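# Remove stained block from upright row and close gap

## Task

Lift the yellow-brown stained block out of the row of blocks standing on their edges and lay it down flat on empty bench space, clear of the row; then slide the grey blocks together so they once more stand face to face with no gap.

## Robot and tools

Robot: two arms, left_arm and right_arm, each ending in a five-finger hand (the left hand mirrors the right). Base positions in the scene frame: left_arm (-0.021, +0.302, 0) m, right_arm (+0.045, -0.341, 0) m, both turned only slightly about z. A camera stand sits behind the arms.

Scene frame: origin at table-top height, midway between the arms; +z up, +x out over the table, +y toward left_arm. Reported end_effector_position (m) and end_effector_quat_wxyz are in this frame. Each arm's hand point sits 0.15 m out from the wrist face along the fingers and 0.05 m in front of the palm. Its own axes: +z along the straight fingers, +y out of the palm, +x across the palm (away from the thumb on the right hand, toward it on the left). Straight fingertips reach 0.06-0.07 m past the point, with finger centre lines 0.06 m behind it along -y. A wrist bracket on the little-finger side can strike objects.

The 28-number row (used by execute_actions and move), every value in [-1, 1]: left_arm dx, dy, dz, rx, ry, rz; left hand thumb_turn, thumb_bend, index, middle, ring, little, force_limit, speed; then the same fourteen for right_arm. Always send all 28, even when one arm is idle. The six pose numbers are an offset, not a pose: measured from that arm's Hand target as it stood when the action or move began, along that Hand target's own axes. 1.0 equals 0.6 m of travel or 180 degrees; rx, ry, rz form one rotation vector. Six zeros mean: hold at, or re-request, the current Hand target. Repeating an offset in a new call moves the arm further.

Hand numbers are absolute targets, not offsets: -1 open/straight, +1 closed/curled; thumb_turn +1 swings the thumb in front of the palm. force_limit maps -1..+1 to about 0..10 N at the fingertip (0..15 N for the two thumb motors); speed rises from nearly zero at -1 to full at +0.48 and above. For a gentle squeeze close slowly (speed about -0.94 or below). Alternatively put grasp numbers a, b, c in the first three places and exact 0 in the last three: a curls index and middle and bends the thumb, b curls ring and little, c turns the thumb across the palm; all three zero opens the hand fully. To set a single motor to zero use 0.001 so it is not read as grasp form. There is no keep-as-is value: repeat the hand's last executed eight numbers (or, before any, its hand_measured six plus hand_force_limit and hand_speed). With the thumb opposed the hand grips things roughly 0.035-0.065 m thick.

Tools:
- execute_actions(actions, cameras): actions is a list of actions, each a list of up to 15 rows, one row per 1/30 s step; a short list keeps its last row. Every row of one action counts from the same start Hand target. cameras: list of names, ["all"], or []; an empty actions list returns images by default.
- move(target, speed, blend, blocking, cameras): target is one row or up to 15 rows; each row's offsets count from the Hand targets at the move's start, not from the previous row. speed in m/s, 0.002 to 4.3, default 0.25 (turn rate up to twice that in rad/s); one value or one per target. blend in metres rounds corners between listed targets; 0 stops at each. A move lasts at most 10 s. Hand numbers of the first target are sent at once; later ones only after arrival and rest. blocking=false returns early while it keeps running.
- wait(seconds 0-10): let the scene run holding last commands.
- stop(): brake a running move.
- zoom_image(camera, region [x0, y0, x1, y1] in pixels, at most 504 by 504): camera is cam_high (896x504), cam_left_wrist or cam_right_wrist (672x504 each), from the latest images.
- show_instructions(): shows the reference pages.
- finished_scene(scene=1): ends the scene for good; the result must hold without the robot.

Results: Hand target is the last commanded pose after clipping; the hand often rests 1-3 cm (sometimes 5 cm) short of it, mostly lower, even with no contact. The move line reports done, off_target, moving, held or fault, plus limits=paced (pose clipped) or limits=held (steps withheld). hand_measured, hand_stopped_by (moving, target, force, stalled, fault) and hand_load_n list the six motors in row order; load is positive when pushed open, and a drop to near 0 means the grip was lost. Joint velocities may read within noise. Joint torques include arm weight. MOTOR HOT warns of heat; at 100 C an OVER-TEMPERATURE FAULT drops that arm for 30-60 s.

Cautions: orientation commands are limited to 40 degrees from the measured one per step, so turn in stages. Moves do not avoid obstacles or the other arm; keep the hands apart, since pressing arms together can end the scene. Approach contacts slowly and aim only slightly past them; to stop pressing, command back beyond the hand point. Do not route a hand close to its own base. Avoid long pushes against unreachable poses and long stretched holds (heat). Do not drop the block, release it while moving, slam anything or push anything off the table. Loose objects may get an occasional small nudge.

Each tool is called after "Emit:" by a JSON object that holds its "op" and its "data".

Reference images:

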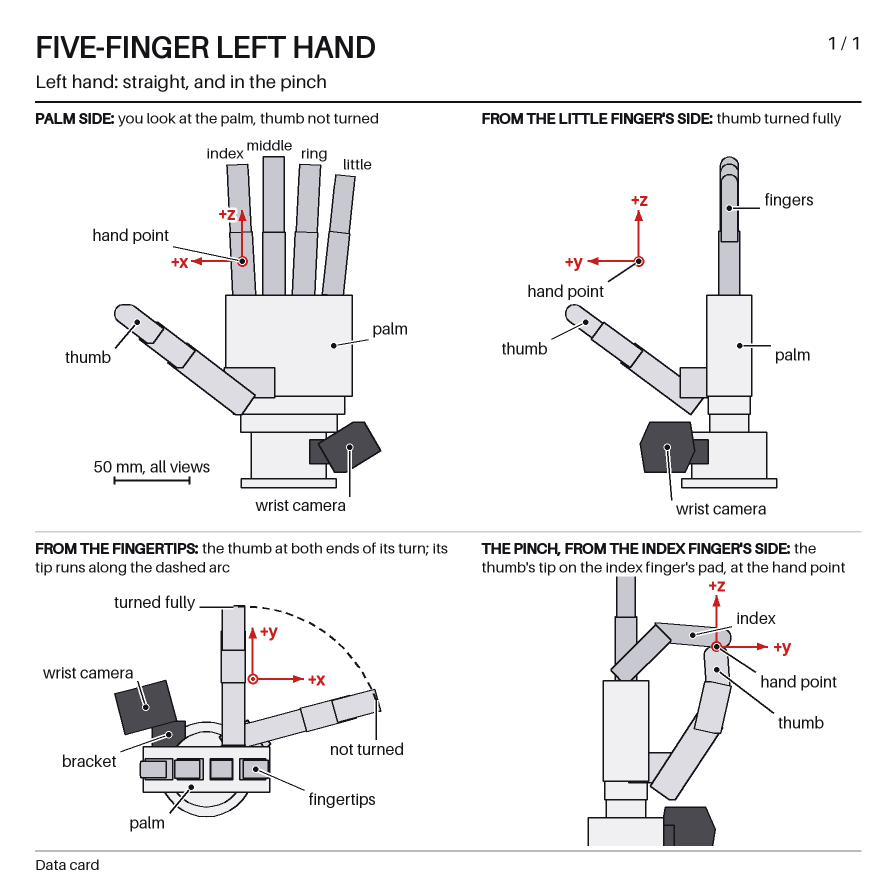

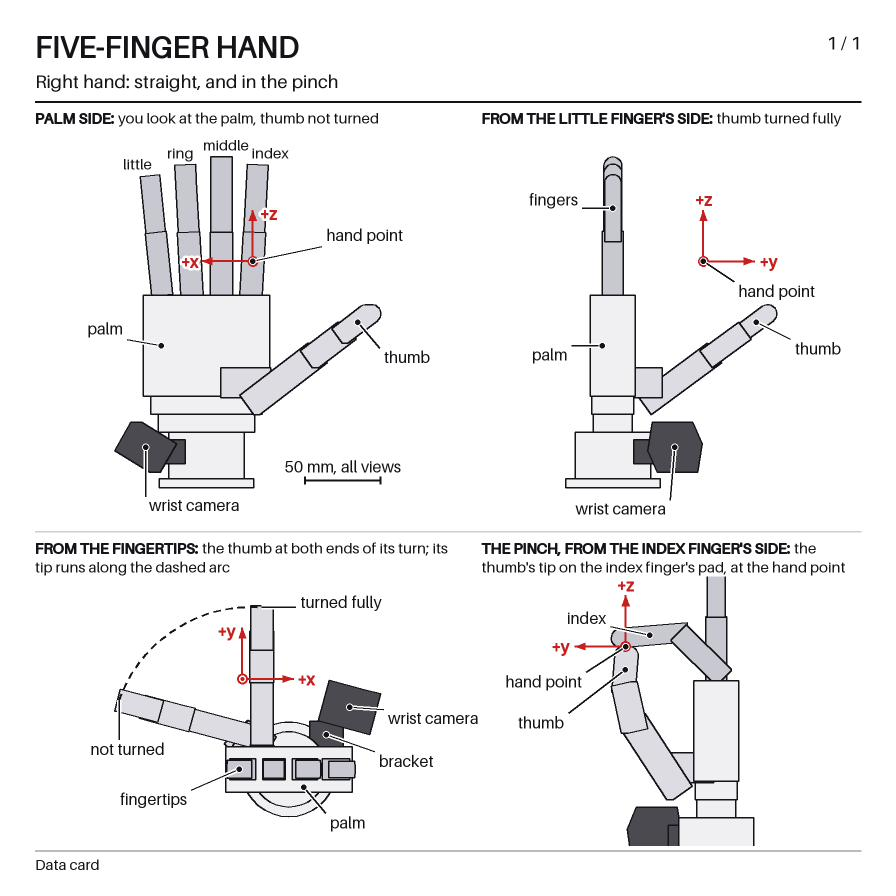

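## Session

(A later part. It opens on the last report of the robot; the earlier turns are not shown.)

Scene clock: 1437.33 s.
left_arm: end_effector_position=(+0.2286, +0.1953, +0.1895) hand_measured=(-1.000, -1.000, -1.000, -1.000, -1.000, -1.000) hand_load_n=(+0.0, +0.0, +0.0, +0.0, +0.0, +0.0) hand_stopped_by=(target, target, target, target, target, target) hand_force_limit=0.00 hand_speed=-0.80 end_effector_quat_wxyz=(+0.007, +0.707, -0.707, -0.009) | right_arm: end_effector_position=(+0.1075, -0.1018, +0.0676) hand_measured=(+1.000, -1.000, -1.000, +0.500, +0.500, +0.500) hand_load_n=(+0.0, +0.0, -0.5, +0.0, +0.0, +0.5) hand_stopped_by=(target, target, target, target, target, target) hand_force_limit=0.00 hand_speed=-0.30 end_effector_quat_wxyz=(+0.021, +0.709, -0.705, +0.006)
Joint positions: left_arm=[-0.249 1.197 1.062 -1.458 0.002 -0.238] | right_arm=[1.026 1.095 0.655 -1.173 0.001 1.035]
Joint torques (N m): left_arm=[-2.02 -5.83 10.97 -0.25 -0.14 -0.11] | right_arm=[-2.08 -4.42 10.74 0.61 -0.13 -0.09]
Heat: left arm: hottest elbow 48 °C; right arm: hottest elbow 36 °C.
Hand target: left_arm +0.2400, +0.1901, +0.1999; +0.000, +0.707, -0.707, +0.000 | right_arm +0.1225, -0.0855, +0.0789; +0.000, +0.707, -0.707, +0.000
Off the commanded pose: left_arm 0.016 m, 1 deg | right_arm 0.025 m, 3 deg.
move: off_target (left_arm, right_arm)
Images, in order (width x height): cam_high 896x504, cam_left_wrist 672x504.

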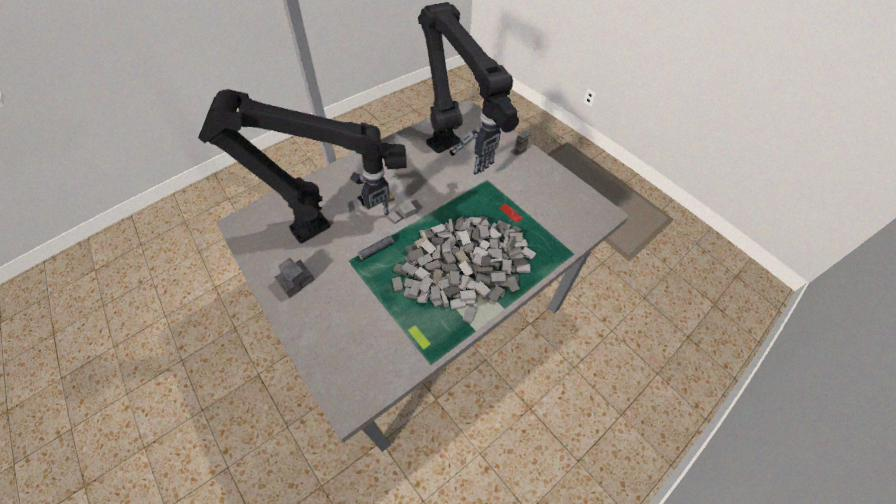

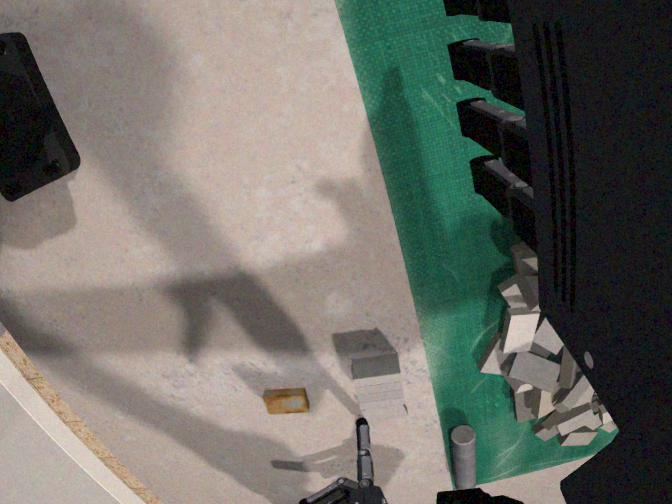

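Emit:
{"op": "move", "data": {"target": [[0,0,0,0,0,0,-1,-1,-1,-1,-1,-1,0,-0.8,0.0408,0.0292,-0.0183,0,0,0,1,-1,-1,0.5,0.5,0.5,0,-0.3],[0,0,0,0,0,0,-1,-1,-1,-1,-1,-1,0,-0.8,0.0492,0.0292,-0.2018,0,0,0,1,-1,-1,0.5,0.5,0.5,0,-0.3],[0,0,0,0,0,0,-1,-1,-1,-1,-1,-1,0,-0.8,0.3575,-0.1958,-0.2018,0,0,0,1,-1,-1,0.5,0.5,0.5,0,-0.3]], "speed": [0.06,0.12,0.2], "blend": [0.004,0.02,0], "cameras": ["cam_high","cam_left_wrist","cam_right_wrist"]}}

Scene clock: 1473.40 s.
left_arm: end_effector_position=(+0.2286, +0.1953, +0.1895) hand_measured=(-1.000, -1.000, -1.000, -1.000, -1.000, -1.000) hand_load_n=(+0.0, +0.0, +0.0, +0.0, +0.0, +0.0) hand_stopped_by=(target, target, target, target, target, target) hand_force_limit=0.00 hand_speed=-0.80 end_effector_quat_wxyz=(+0.007, +0.707, -0.707, -0.009) | right_arm: end_effector_position=(+0.2236, -0.2971, +0.1882) hand_measured=(+1.000, -1.000, -1.000, +0.500, +0.500, +0.500) hand_load_n=(+0.0, +0.0, +0.0, +0.0, +0.0, +0.0) hand_stopped_by=(target, target, target, target, target, target) hand_force_limit=0.00 hand_speed=-0.30 end_effector_quat_wxyz=(+0.016, +0.709, -0.705, -0.012)
Joint positions: left_arm=[-0.249 1.197 1.062 -1.458 0.002 -0.238] | right_arm=[0.046 0.987 0.908 -1.532 0.002 0.056]
Joint torques (N m): left_arm=[-1.96 -5.83 10.92 -0.25 -0.11 -0.11] | right_arm=[-2.14 -3.78 11.56 0.4 -0.18 -0.09]
Heat: left arm: hottest elbow 48 °C; right arm: hottest elbow 37 °C.
Hand target: left_arm +0.2400, +0.1901, +0.1999; +0.000, +0.707, -0.707, +0.000 | right_arm +0.2400, -0.3000, +0.1999; +0.000, +0.707, -0.707, +0.000
Off the commanded pose: left_arm 0.016 m, 1 deg | right_arm 0.020 m, 2 deg.
move: off_target (left_arm, right_arm)

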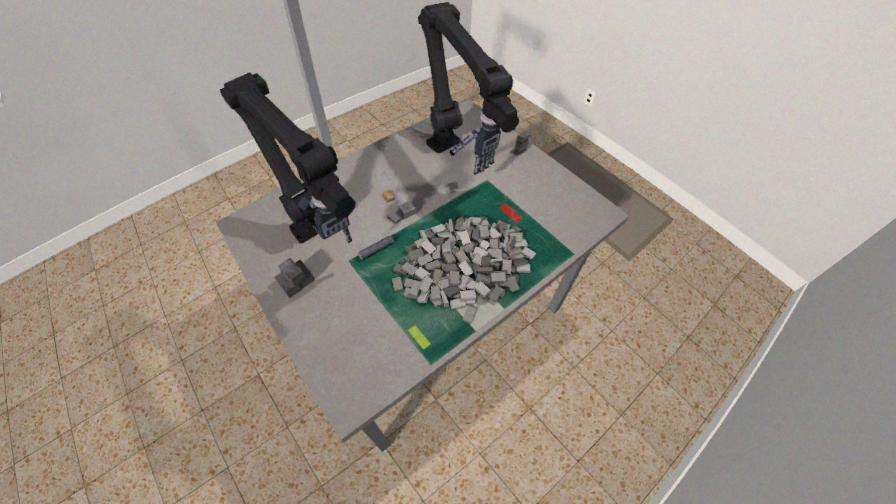

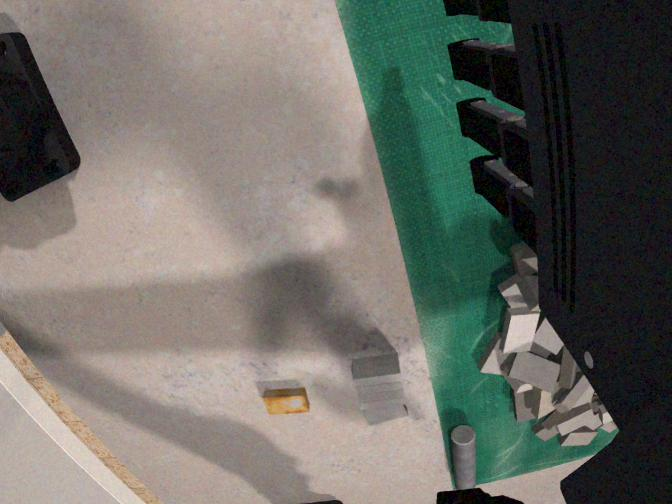

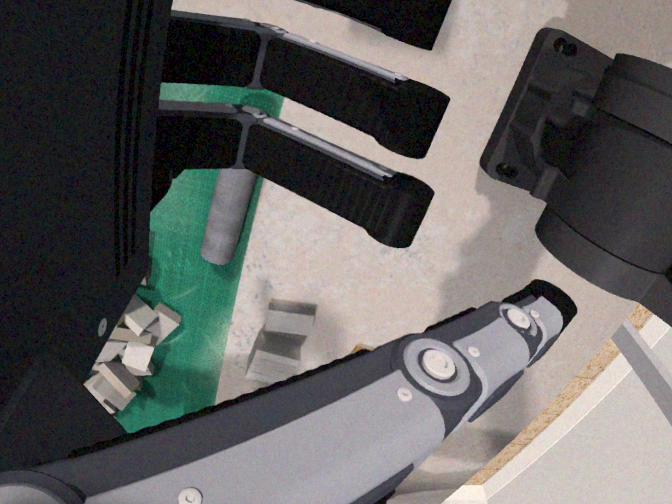

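Emit:
{"op": "zoom_image", "data": {"camera": "cam_right_wrist", "region": [220, 270, 380, 400]}}

Emit:
{"op": "zoom_image", "data": {"camera": "cam_high", "region": [382, 190, 422, 226]}}

Emit:
{"op": "zoom_image", "data": {"camera": "cam_left_wrist", "region": [330, 330, 430, 430]}}

Scaled by 3.150 from the camera's 672x504 image, which has a finer 960x720 frame.

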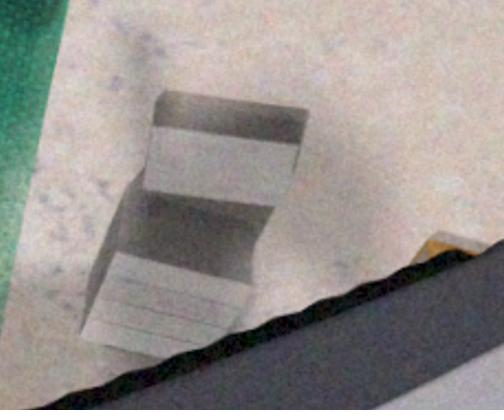

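Scaled by 12.600 from the camera's 896x504 image, which has a finer 1280x720 frame.

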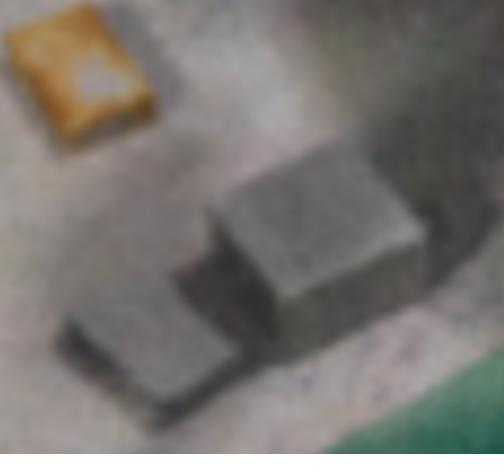

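Scaled by 5.040 from the camera's 672x504 image, which has a finer 960x720 frame.

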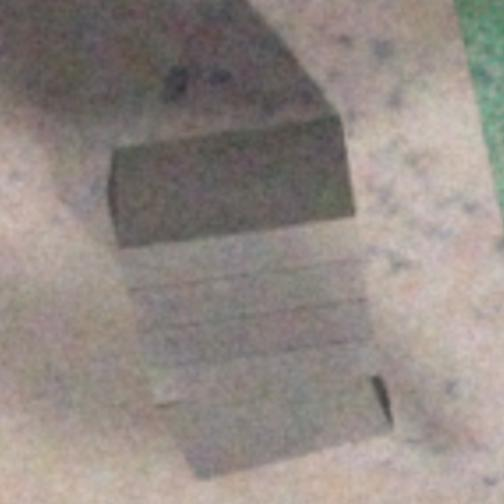

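Emit:
{"op": "move", "data": {"target": [[0,0,0,0,0,0.5,-1,-1,-0.5,-0.42,0.9,0.9,0,-0.3,0,0,0,0,0,0,1,-1,-1,0.5,0.5,0.5,0,-0.3],[0.4918,0.0933,0.0667,0,0,0.5,-1,-1,-0.5,-0.42,0.9,0.9,0,-0.3,0,0,0,0,0,0,1,-1,-1,0.5,0.5,0.5,0,-0.3]], "speed": [0.3,0.15], "cameras": ["cam_high","cam_left_wrist","cam_right_wrist"]}}

Scene clock: 1523.30 s.
left_arm: end_effector_position=(+0.1796, -0.0925, +0.1543) hand_measured=(-1.000, -1.000, -0.500, -0.420, +0.900, +0.900) hand_load_n=(+0.0, +0.0, +0.0, +0.0, +0.0, +0.0) hand_stopped_by=(target, target, target, target, target, target) hand_force_limit=0.00 hand_speed=-0.30 end_effector_quat_wxyz=(-0.006, +0.003, +1.000, +0.008) | right_arm: end_effector_position=(+0.2235, -0.2972, +0.1882) hand_measured=(+1.000, -1.000, -1.000, +0.500, +0.500, +0.500) hand_load_n=(+0.0, +0.0, +0.0, +0.0, +0.0, +0.0) hand_stopped_by=(target, target, target, target, target, target) hand_force_limit=0.00 hand_speed=-0.30 end_effector_quat_wxyz=(+0.016, +0.709, -0.705, -0.012)
Joint positions: left_arm=[-1.11 1.709 1.51 -1.392 0.003 0.478] | right_arm=[0.046 0.987 0.908 -1.532 0.002 0.056]
Joint torques (N m): left_arm=[-1.67 -13.1 10.76 -0.27 -0.15 -0.12] | right_arm=[-2.08 -3.78 11.56 0.38 -0.18 -0.1]
Heat: left arm: hottest elbow 49 °C; right arm: hottest elbow 39 °C.
Hand target: left_arm +0.1841, -0.1051, +0.1596; +0.000, +0.000, +1.000, +0.000 | right_arm +0.2400, -0.3000, +0.1999; +0.000, +0.707, -0.707, +0.000
Off the commanded pose: left_arm 0.014 m, 1 deg | right_arm 0.020 m, 2 deg.
move: off_target (left_arm, right_arm)

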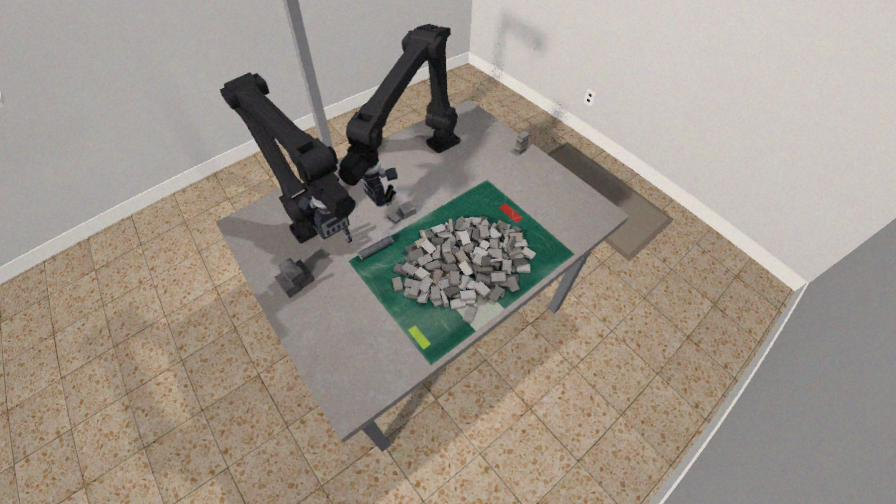

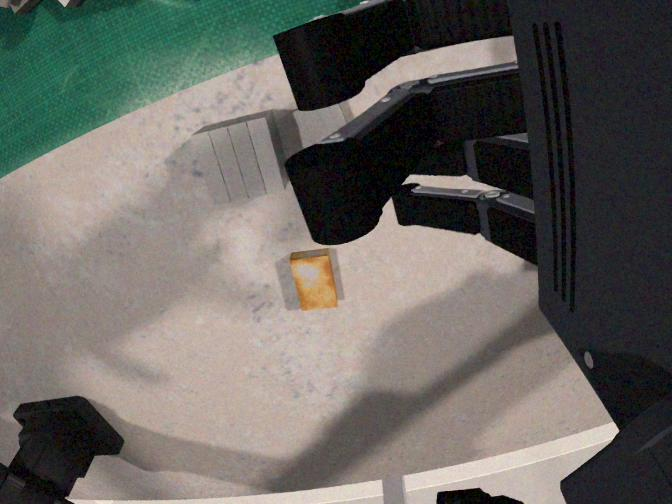

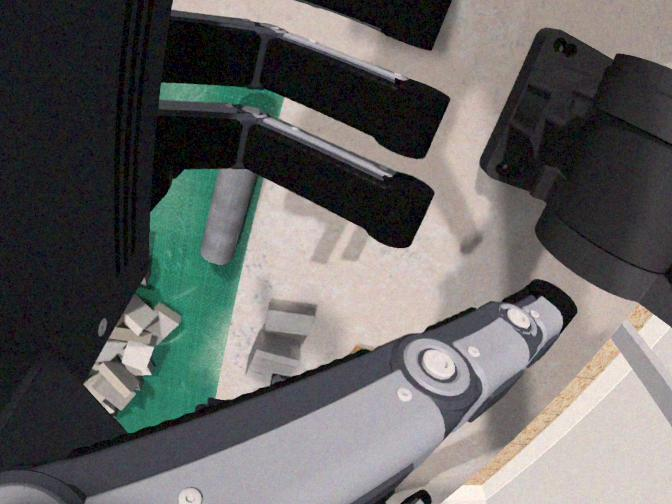

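Emit:
{"op": "zoom_image", "data": {"camera": "cam_high", "region": [340, 160, 440, 230]}}

Emit:
{"op": "zoom_image", "data": {"camera": "cam_left_wrist", "region": [150, 20, 550, 320]}}

Emit:
{"op": "zoom_image", "data": {"camera": "cam_right_wrist", "region": [220, 180, 480, 400]}}

Scaled by 5.040 from the camera's 896x504 image, which has a finer 1280x720 frame.

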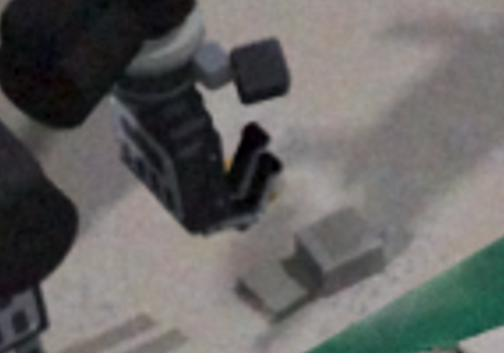

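Scaled by 1.260 from the camera's 672x504 image, which has a finer 960x720 frame.

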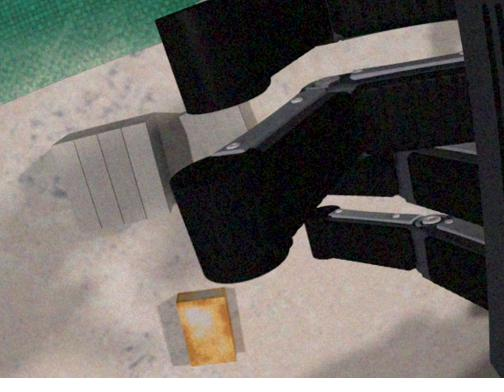

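Scaled by 1.938 from the camera's 672x504 image, which has a finer 960x720 frame.

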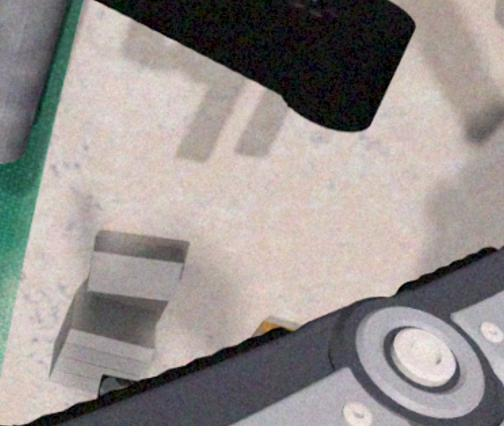

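Emit:
{"op": "move", "data": {"target": [-0.0032,-0.0083,0.0993,0,0,0,-1,-1,-0.5,-0.42,0.9,0.9,0,-0.3,0,0,0,0,0,0,1,-1,-1,0.5,0.5,0.5,0,-0.3], "speed": 0.1, "cameras": ["cam_high","cam_left_wrist","cam_right_wrist"]}}

Emit:
{"op": "zoom_image", "data": {"camera": "cam_right_wrist", "region": [220, 180, 480, 400]}}

Emit:
{"op": "zoom_image", "data": {"camera": "cam_high", "region": [360, 170, 430, 230]}}

Scene clock: 1553.27 s.
left_arm: end_effector_position=(+0.1863, -0.1056, +0.1063) hand_measured=(-1.000, -1.000, -0.500, -0.420, +0.900, +0.900) hand_load_n=(+0.0, +0.0, +0.0, +0.0, +0.0, +0.0) hand_stopped_by=(target, target, target, target, target, target) hand_force_limit=0.00 hand_speed=-0.30 end_effector_quat_wxyz=(-0.001, +0.002, +1.000, +0.000) | right_arm: end_effector_position=(+0.2235, -0.2972, +0.1882) hand_measured=(+1.000, -1.000, -1.000, +0.500, +0.500, +0.500) hand_load_n=(+0.0, +0.0, +0.0, +0.0, +0.0, +0.0) hand_stopped_by=(target, target, target, target, target, target) hand_force_limit=0.00 hand_speed=-0.30 end_effector_quat_wxyz=(+0.016, +0.709, -0.705, -0.012)
Joint positions: left_arm=[-1.11 1.764 1.459 -1.268 0.002 0.476] | right_arm=[0.046 0.987 0.908 -1.532 0.002 0.056]
Joint torques (N m): left_arm=[-1.49 -13.92 7.53 0.39 -0.17 -0.11] | right_arm=[-2.08 -3.78 11.59 0.4 -0.18 -0.11]
Heat: left arm: hottest elbow 48 °C; right arm: hottest elbow 40 °C.
Hand target: left_arm +0.1860, -0.1100, +0.1001; +0.000, +0.000, +1.000, +0.000 | right_arm +0.2400, -0.3000, +0.1999; +0.000, +0.707, -0.707, +0.000
Off the commanded pose: left_arm 0.008 m, 0 deg | right_arm 0.020 m, 2 deg.
move: off_target (right_arm)

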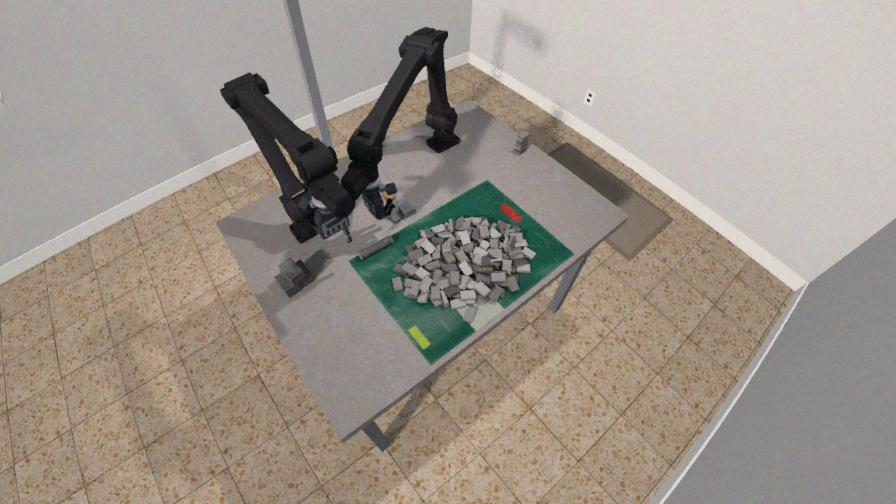

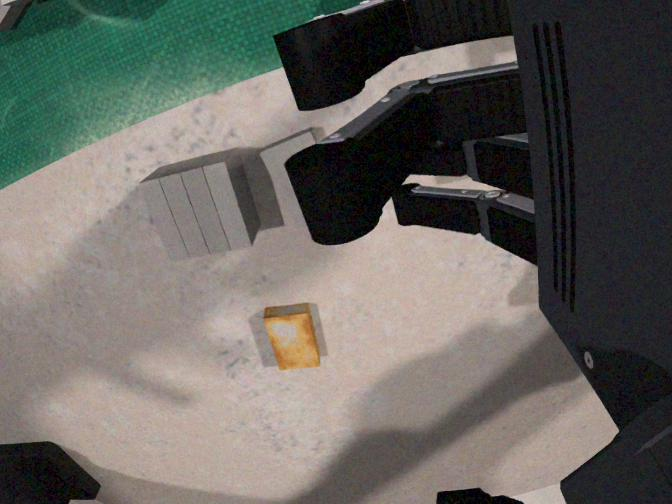

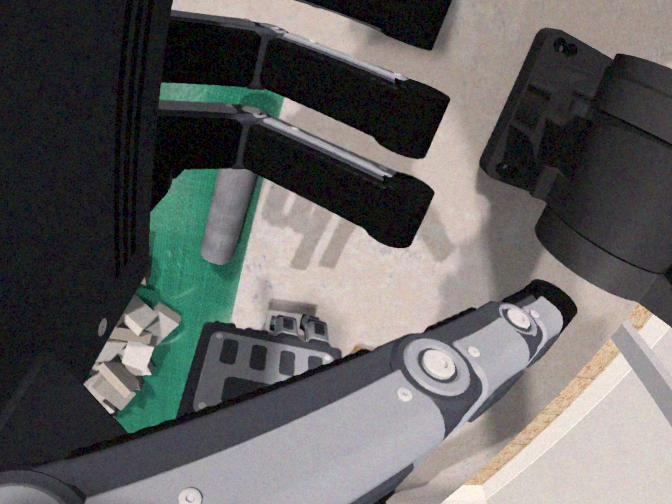

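Scaled by 1.938 from the camera's 672x504 image, which has a finer 960x720 frame.

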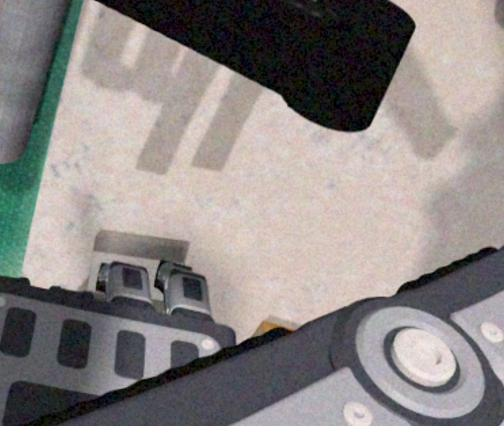

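Scaled by 7.200 from the camera's 896x504 image, which has a finer 1280x720 frame.

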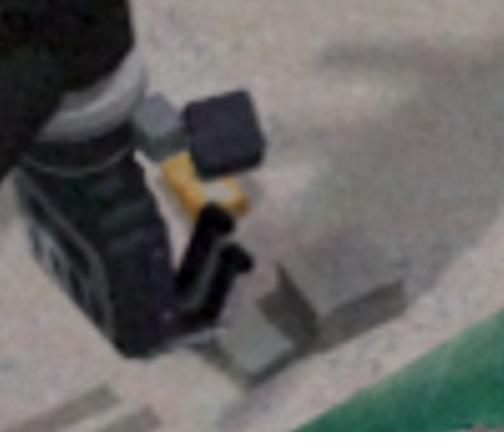

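Emit:
{"op": "move", "data": {"target": [-0.0133,-0.0067,0.0467,0,0,0,-1,-1,-0.5,-0.42,0.9,0.9,0,-0.3,0,0,0,0,0,0,1,-1,-1,0.5,0.5,0.5,0,-0.3], "speed": 0.08, "cameras": ["cam_high","cam_left_wrist","cam_right_wrist"]}}

Emit:
{"op": "zoom_image", "data": {"camera": "cam_right_wrist", "region": [240, 220, 400, 360]}}

Emit:
{"op": "zoom_image", "data": {"camera": "cam_high", "region": [370, 180, 420, 230]}}

Emit:
{"op": "zoom_image", "data": {"camera": "cam_left_wrist", "region": [100, 80, 450, 340]}}

Scene clock: 1572.57 s.
left_arm: end_effector_position=(+0.1897, -0.1124, +0.0790) hand_measured=(-1.000, -1.000, -0.500, -0.420, +0.900, +0.900) hand_load_n=(+0.0, +0.0, +0.0, +0.0, +0.0, +0.0) hand_stopped_by=(target, target, target, target, target, target) hand_force_limit=0.00 hand_speed=-0.30 end_effector_quat_wxyz=(-0.001, +0.002, +1.000, +0.000) | right_arm: end_effector_position=(+0.2235, -0.2972, +0.1882) hand_measured=(+1.000, -1.000, -1.000, +0.500, +0.500, +0.500) hand_load_n=(+0.5, +0.0, +0.0, +0.0, +0.0, +0.0) hand_stopped_by=(target, target, target, target, target, target) hand_force_limit=0.00 hand_speed=-0.30 end_effector_quat_wxyz=(+0.016, +0.709, -0.705, -0.012)
Joint positions: left_arm=[-1.11 1.805 1.442 -1.208 0.002 0.476] | right_arm=[0.046 0.987 0.908 -1.532 0.002 0.056]
Joint torques (N m): left_arm=[-0.67 -14.45 7.34 0.44 -0.14 -0.01] | right_arm=[-2.08 -3.72 11.59 0.4 -0.18 -0.11]
Heat: left arm: hottest elbow 46 °C; right arm: hottest elbow 40 °C.
Hand target: left_arm +0.1939, -0.1139, +0.0720; +0.000, +0.000, +1.000, +0.000 | right_arm +0.2400, -0.3000, +0.1999; +0.000, +0.707, -0.707, +0.000
Off the commanded pose: left_arm 0.008 m, 0 deg | right_arm 0.020 m, 2 deg.
move: off_target (right_arm)

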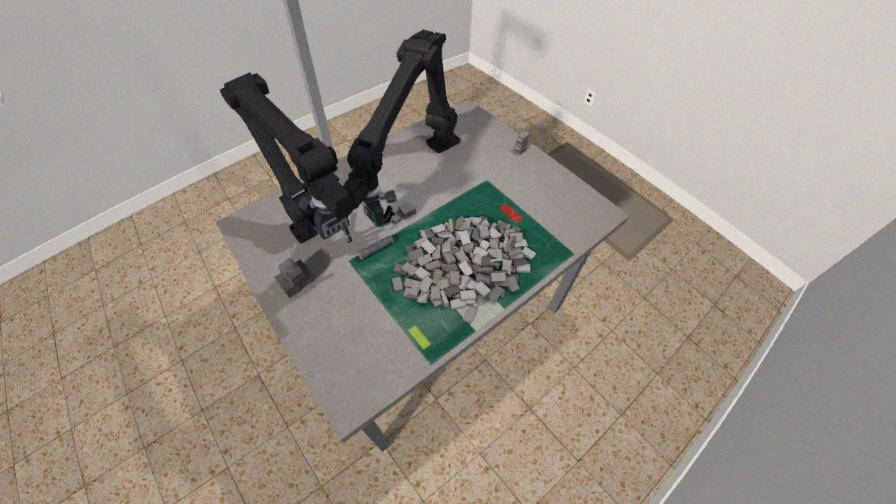

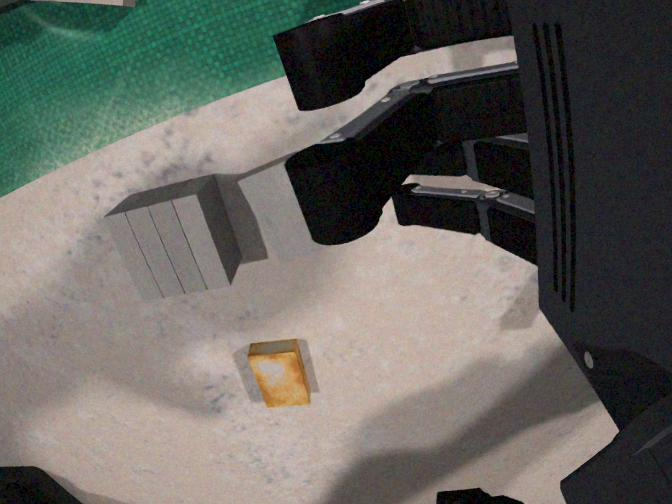

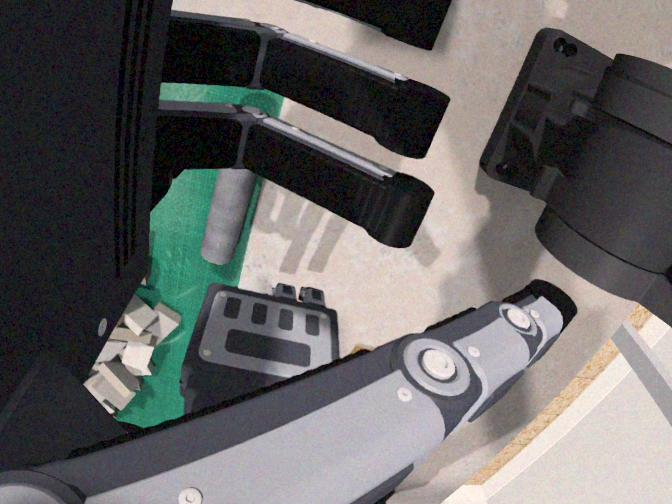

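Scaled by 3.150 from the camera's 672x504 image, which has a finer 960x720 frame.

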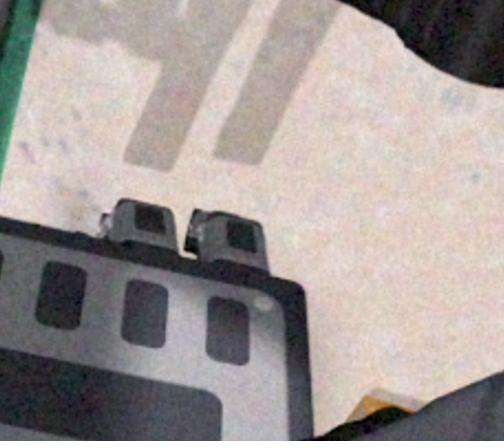

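Scaled by 10.080 from the camera's 896x504 image, which has a finer 1280x720 frame.

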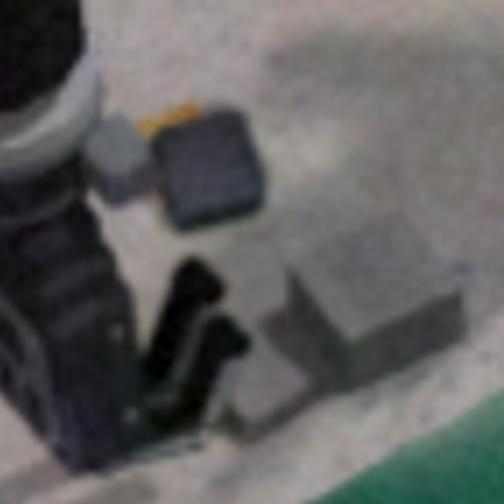

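Scaled by 1.440 from the camera's 672x504 image, which has a finer 960x720 frame.

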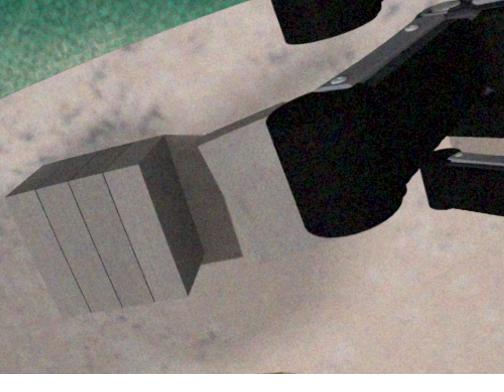

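Emit:
{"op": "move", "data": {"target": [0,0,0,0,0,0,-1,-1,-0.5,-0.42,-0.45,-0.45,0,-0.3,0,0,0,0,0,0,1,-1,-1,0.5,0.5,0.5,0,-0.3], "speed": 0.08, "cameras": ["cam_high","cam_left_wrist","cam_right_wrist"]}}

Emit:
{"op": "zoom_image", "data": {"camera": "cam_left_wrist", "region": [100, 80, 550, 380]}}

Emit:
{"op": "zoom_image", "data": {"camera": "cam_high", "region": [370, 180, 420, 230]}}

Scene clock: 1597.63 s.
left_arm: end_effector_position=(+0.1898, -0.1125, +0.0790) hand_measured=(-1.000, -1.000, -0.500, -0.420, -0.450, -0.450) hand_load_n=(+0.0, +0.0, +0.0, +0.0, +0.0, +0.0) hand_stopped_by=(target, target, target, target, target, target) hand_force_limit=0.00 hand_speed=-0.30 end_effector_quat_wxyz=(-0.001, +0.002, +1.000, +0.000) | right_arm: end_effector_position=(+0.2235, -0.2972, +0.1882) hand_measured=(+1.000, -1.000, -1.000, +0.500, +0.500, +0.500) hand_load_n=(+0.5, +0.0, +0.0, +0.0, +0.0, +0.0) hand_stopped_by=(target, target, target, target, target, target) hand_force_limit=0.00 hand_speed=-0.30 end_effector_quat_wxyz=(+0.016, +0.709, -0.705, -0.012)
Joint positions: left_arm=[-1.11 1.805 1.442 -1.207 0.002 0.476] | right_arm=[0.046 0.987 0.908 -1.532 0.002 0.056]
Joint torques (N m): left_arm=[-1.08 -14.39 7.23 0.43 -0.15 0.01] | right_arm=[-2.08 -3.9 11.56 0.4 -0.18 -0.11]
Heat: left arm: hottest elbow 43 °C; right arm: hottest elbow 40 °C.
Hand target: left_arm +0.1939, -0.1139, +0.0720; +0.000, +0.000, +1.000, +0.000 | right_arm +0.2400, -0.3000, +0.1999; +0.000, +0.707, -0.707, +0.000
Off the commanded pose: left_arm 0.008 m, 0 deg | right_arm 0.020 m, 2 deg.
move: off_target (right_arm)

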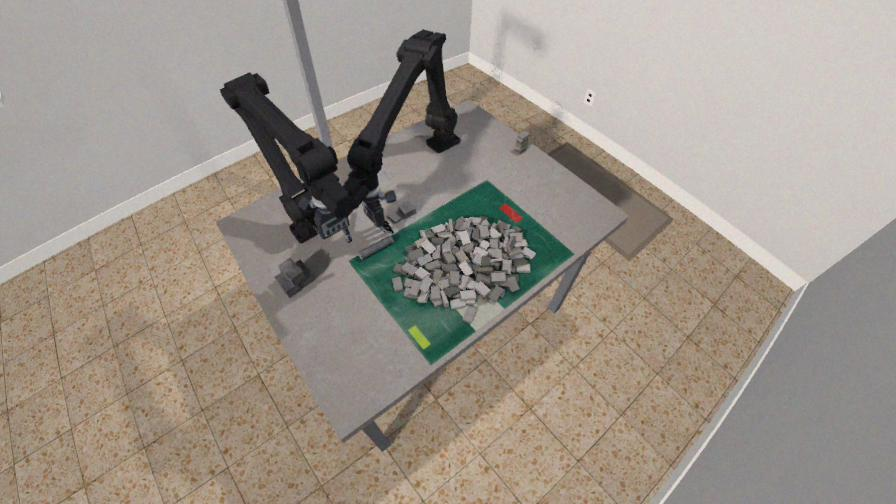

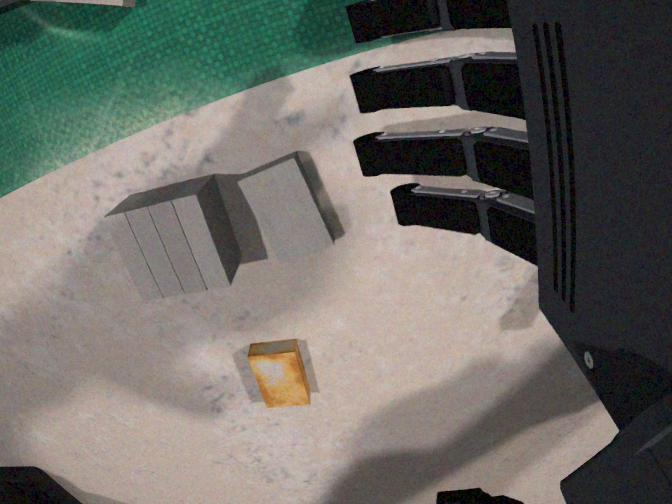

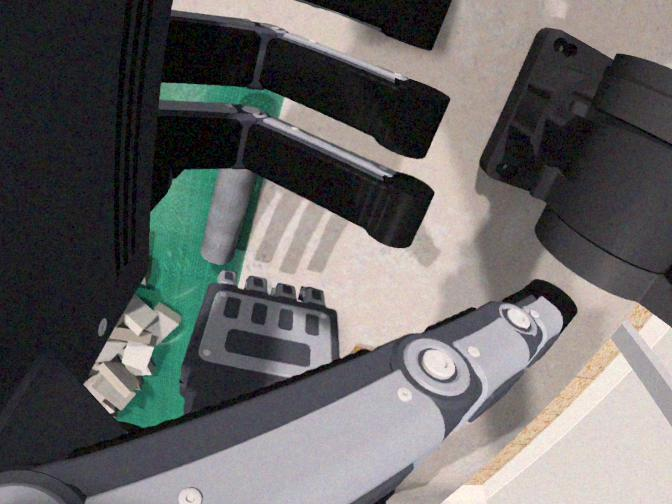

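Scaled by 1.120 from the camera's 672x504 image, which has a finer 960x720 frame.

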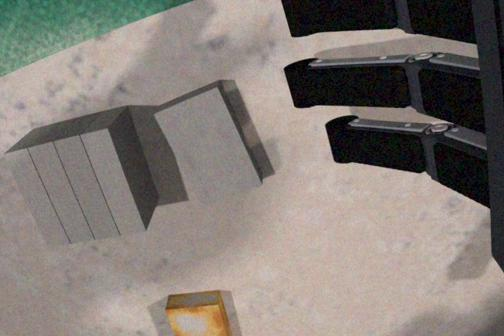

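Scaled by 10.080 from the camera's 896x504 image, which has a finer 1280x720 frame.

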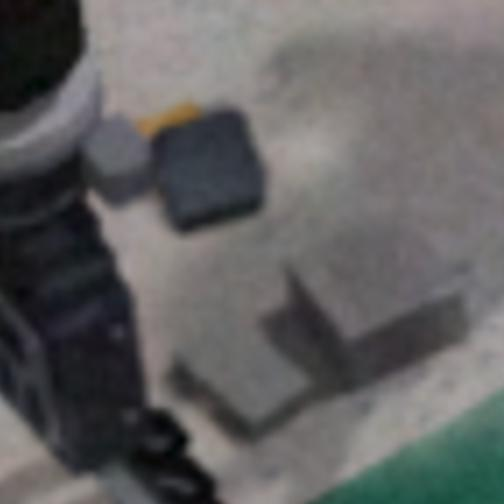

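Emit:
{"op": "move", "data": {"target": [0,0,0.02,0,0,0.089,-1,-1,-0.5,-0.42,-0.45,-0.45,0,-0.3,0,0,0,0,0,0,1,-1,-1,0.5,0.5,0.5,0,-0.3], "speed": 0.08, "cameras": ["cam_high","cam_left_wrist","cam_right_wrist"]}}

Emit:
{"op": "zoom_image", "data": {"camera": "cam_left_wrist", "region": [100, 80, 550, 380]}}

Emit:
{"op": "zoom_image", "data": {"camera": "cam_high", "region": [370, 180, 420, 230]}}

Scene clock: 1646.00 s.
left_arm: end_effector_position=(+0.1958, -0.1051, +0.0713) hand_measured=(-1.000, -1.000, -0.500, -0.420, -0.450, -0.450) hand_load_n=(+0.0, +0.0, +0.0, +0.0, +0.0, -2.5) hand_stopped_by=(target, target, target, target, target, target) hand_force_limit=0.00 hand_speed=-0.30 end_effector_quat_wxyz=(+0.000, +0.124, +0.992, +0.006) | right_arm: end_effector_position=(+0.2235, -0.2972, +0.1882) hand_measured=(+1.000, -1.000, -1.000, +0.500, +0.500, +0.500) hand_load_n=(+0.0, +0.0, +0.0, +0.0, +0.0, +0.0) hand_stopped_by=(target, target, target, target, target, target) hand_force_limit=0.00 hand_speed=-0.30 end_effector_quat_wxyz=(+0.016, +0.709, -0.705, -0.012)
Joint positions: left_arm=[-1.128 1.805 1.418 -1.193 -0.007 0.703] | right_arm=[0.046 0.987 0.908 -1.532 0.002 0.056]
Joint torques (N m): left_arm=[-2.14 -14.15 7.17 1.13 0.17 0.17] | right_arm=[-2.14 -3.66 11.58 0.42 -0.18 -0.11]
Heat: left arm: hottest elbow 41 °C; right arm: hottest elbow 40 °C.
Hand target: left_arm +0.1939, -0.1139, +0.0600; +0.000, +0.139, +0.990, +0.000 | right_arm +0.2400, -0.3000, +0.1999; +0.000, +0.707, -0.707, +0.000
Off the commanded pose: left_arm 0.014 m, 2 deg | right_arm 0.020 m, 2 deg.
move: off_target (left_arm, right_arm)

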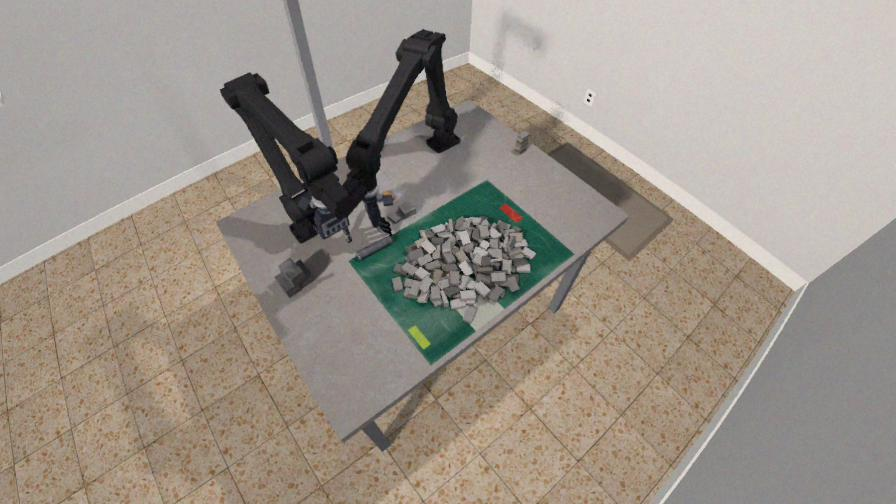

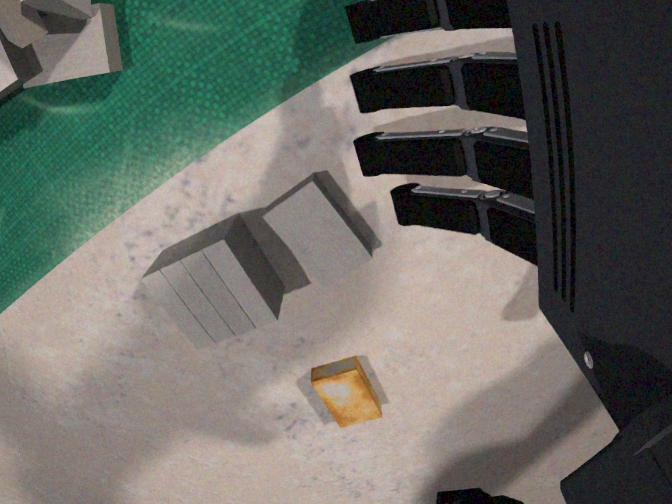

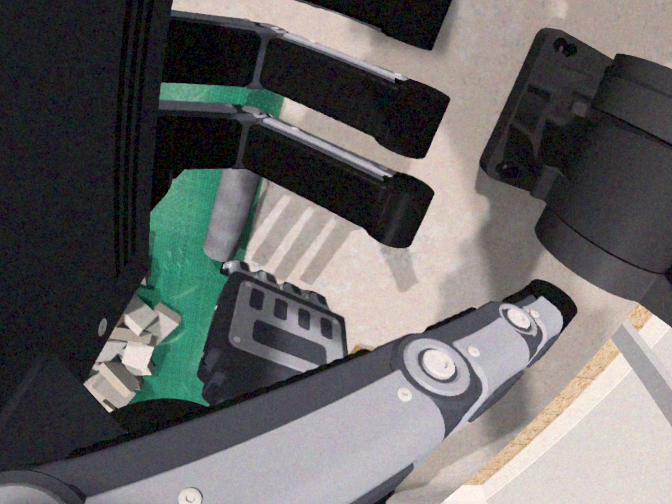

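Scaled by 1.120 from the camera's 672x504 image, which has a finer 960x720 frame.

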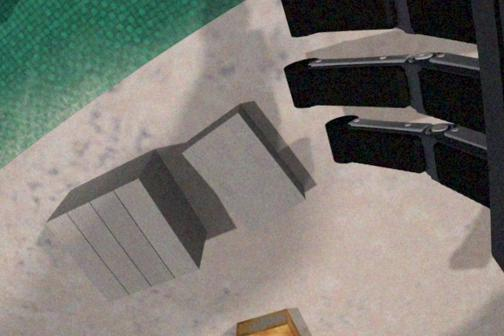

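Scaled by 10.080 from the camera's 896x504 image, which has a finer 1280x720 frame.

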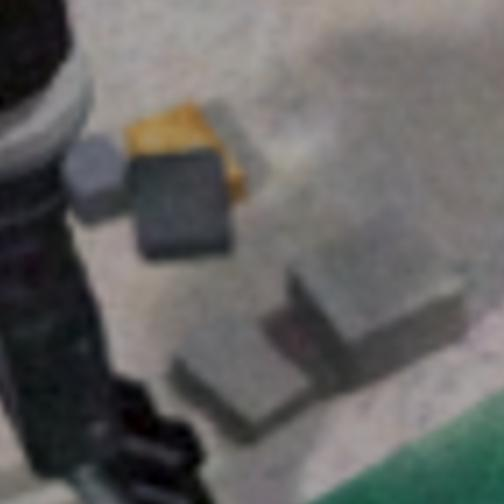

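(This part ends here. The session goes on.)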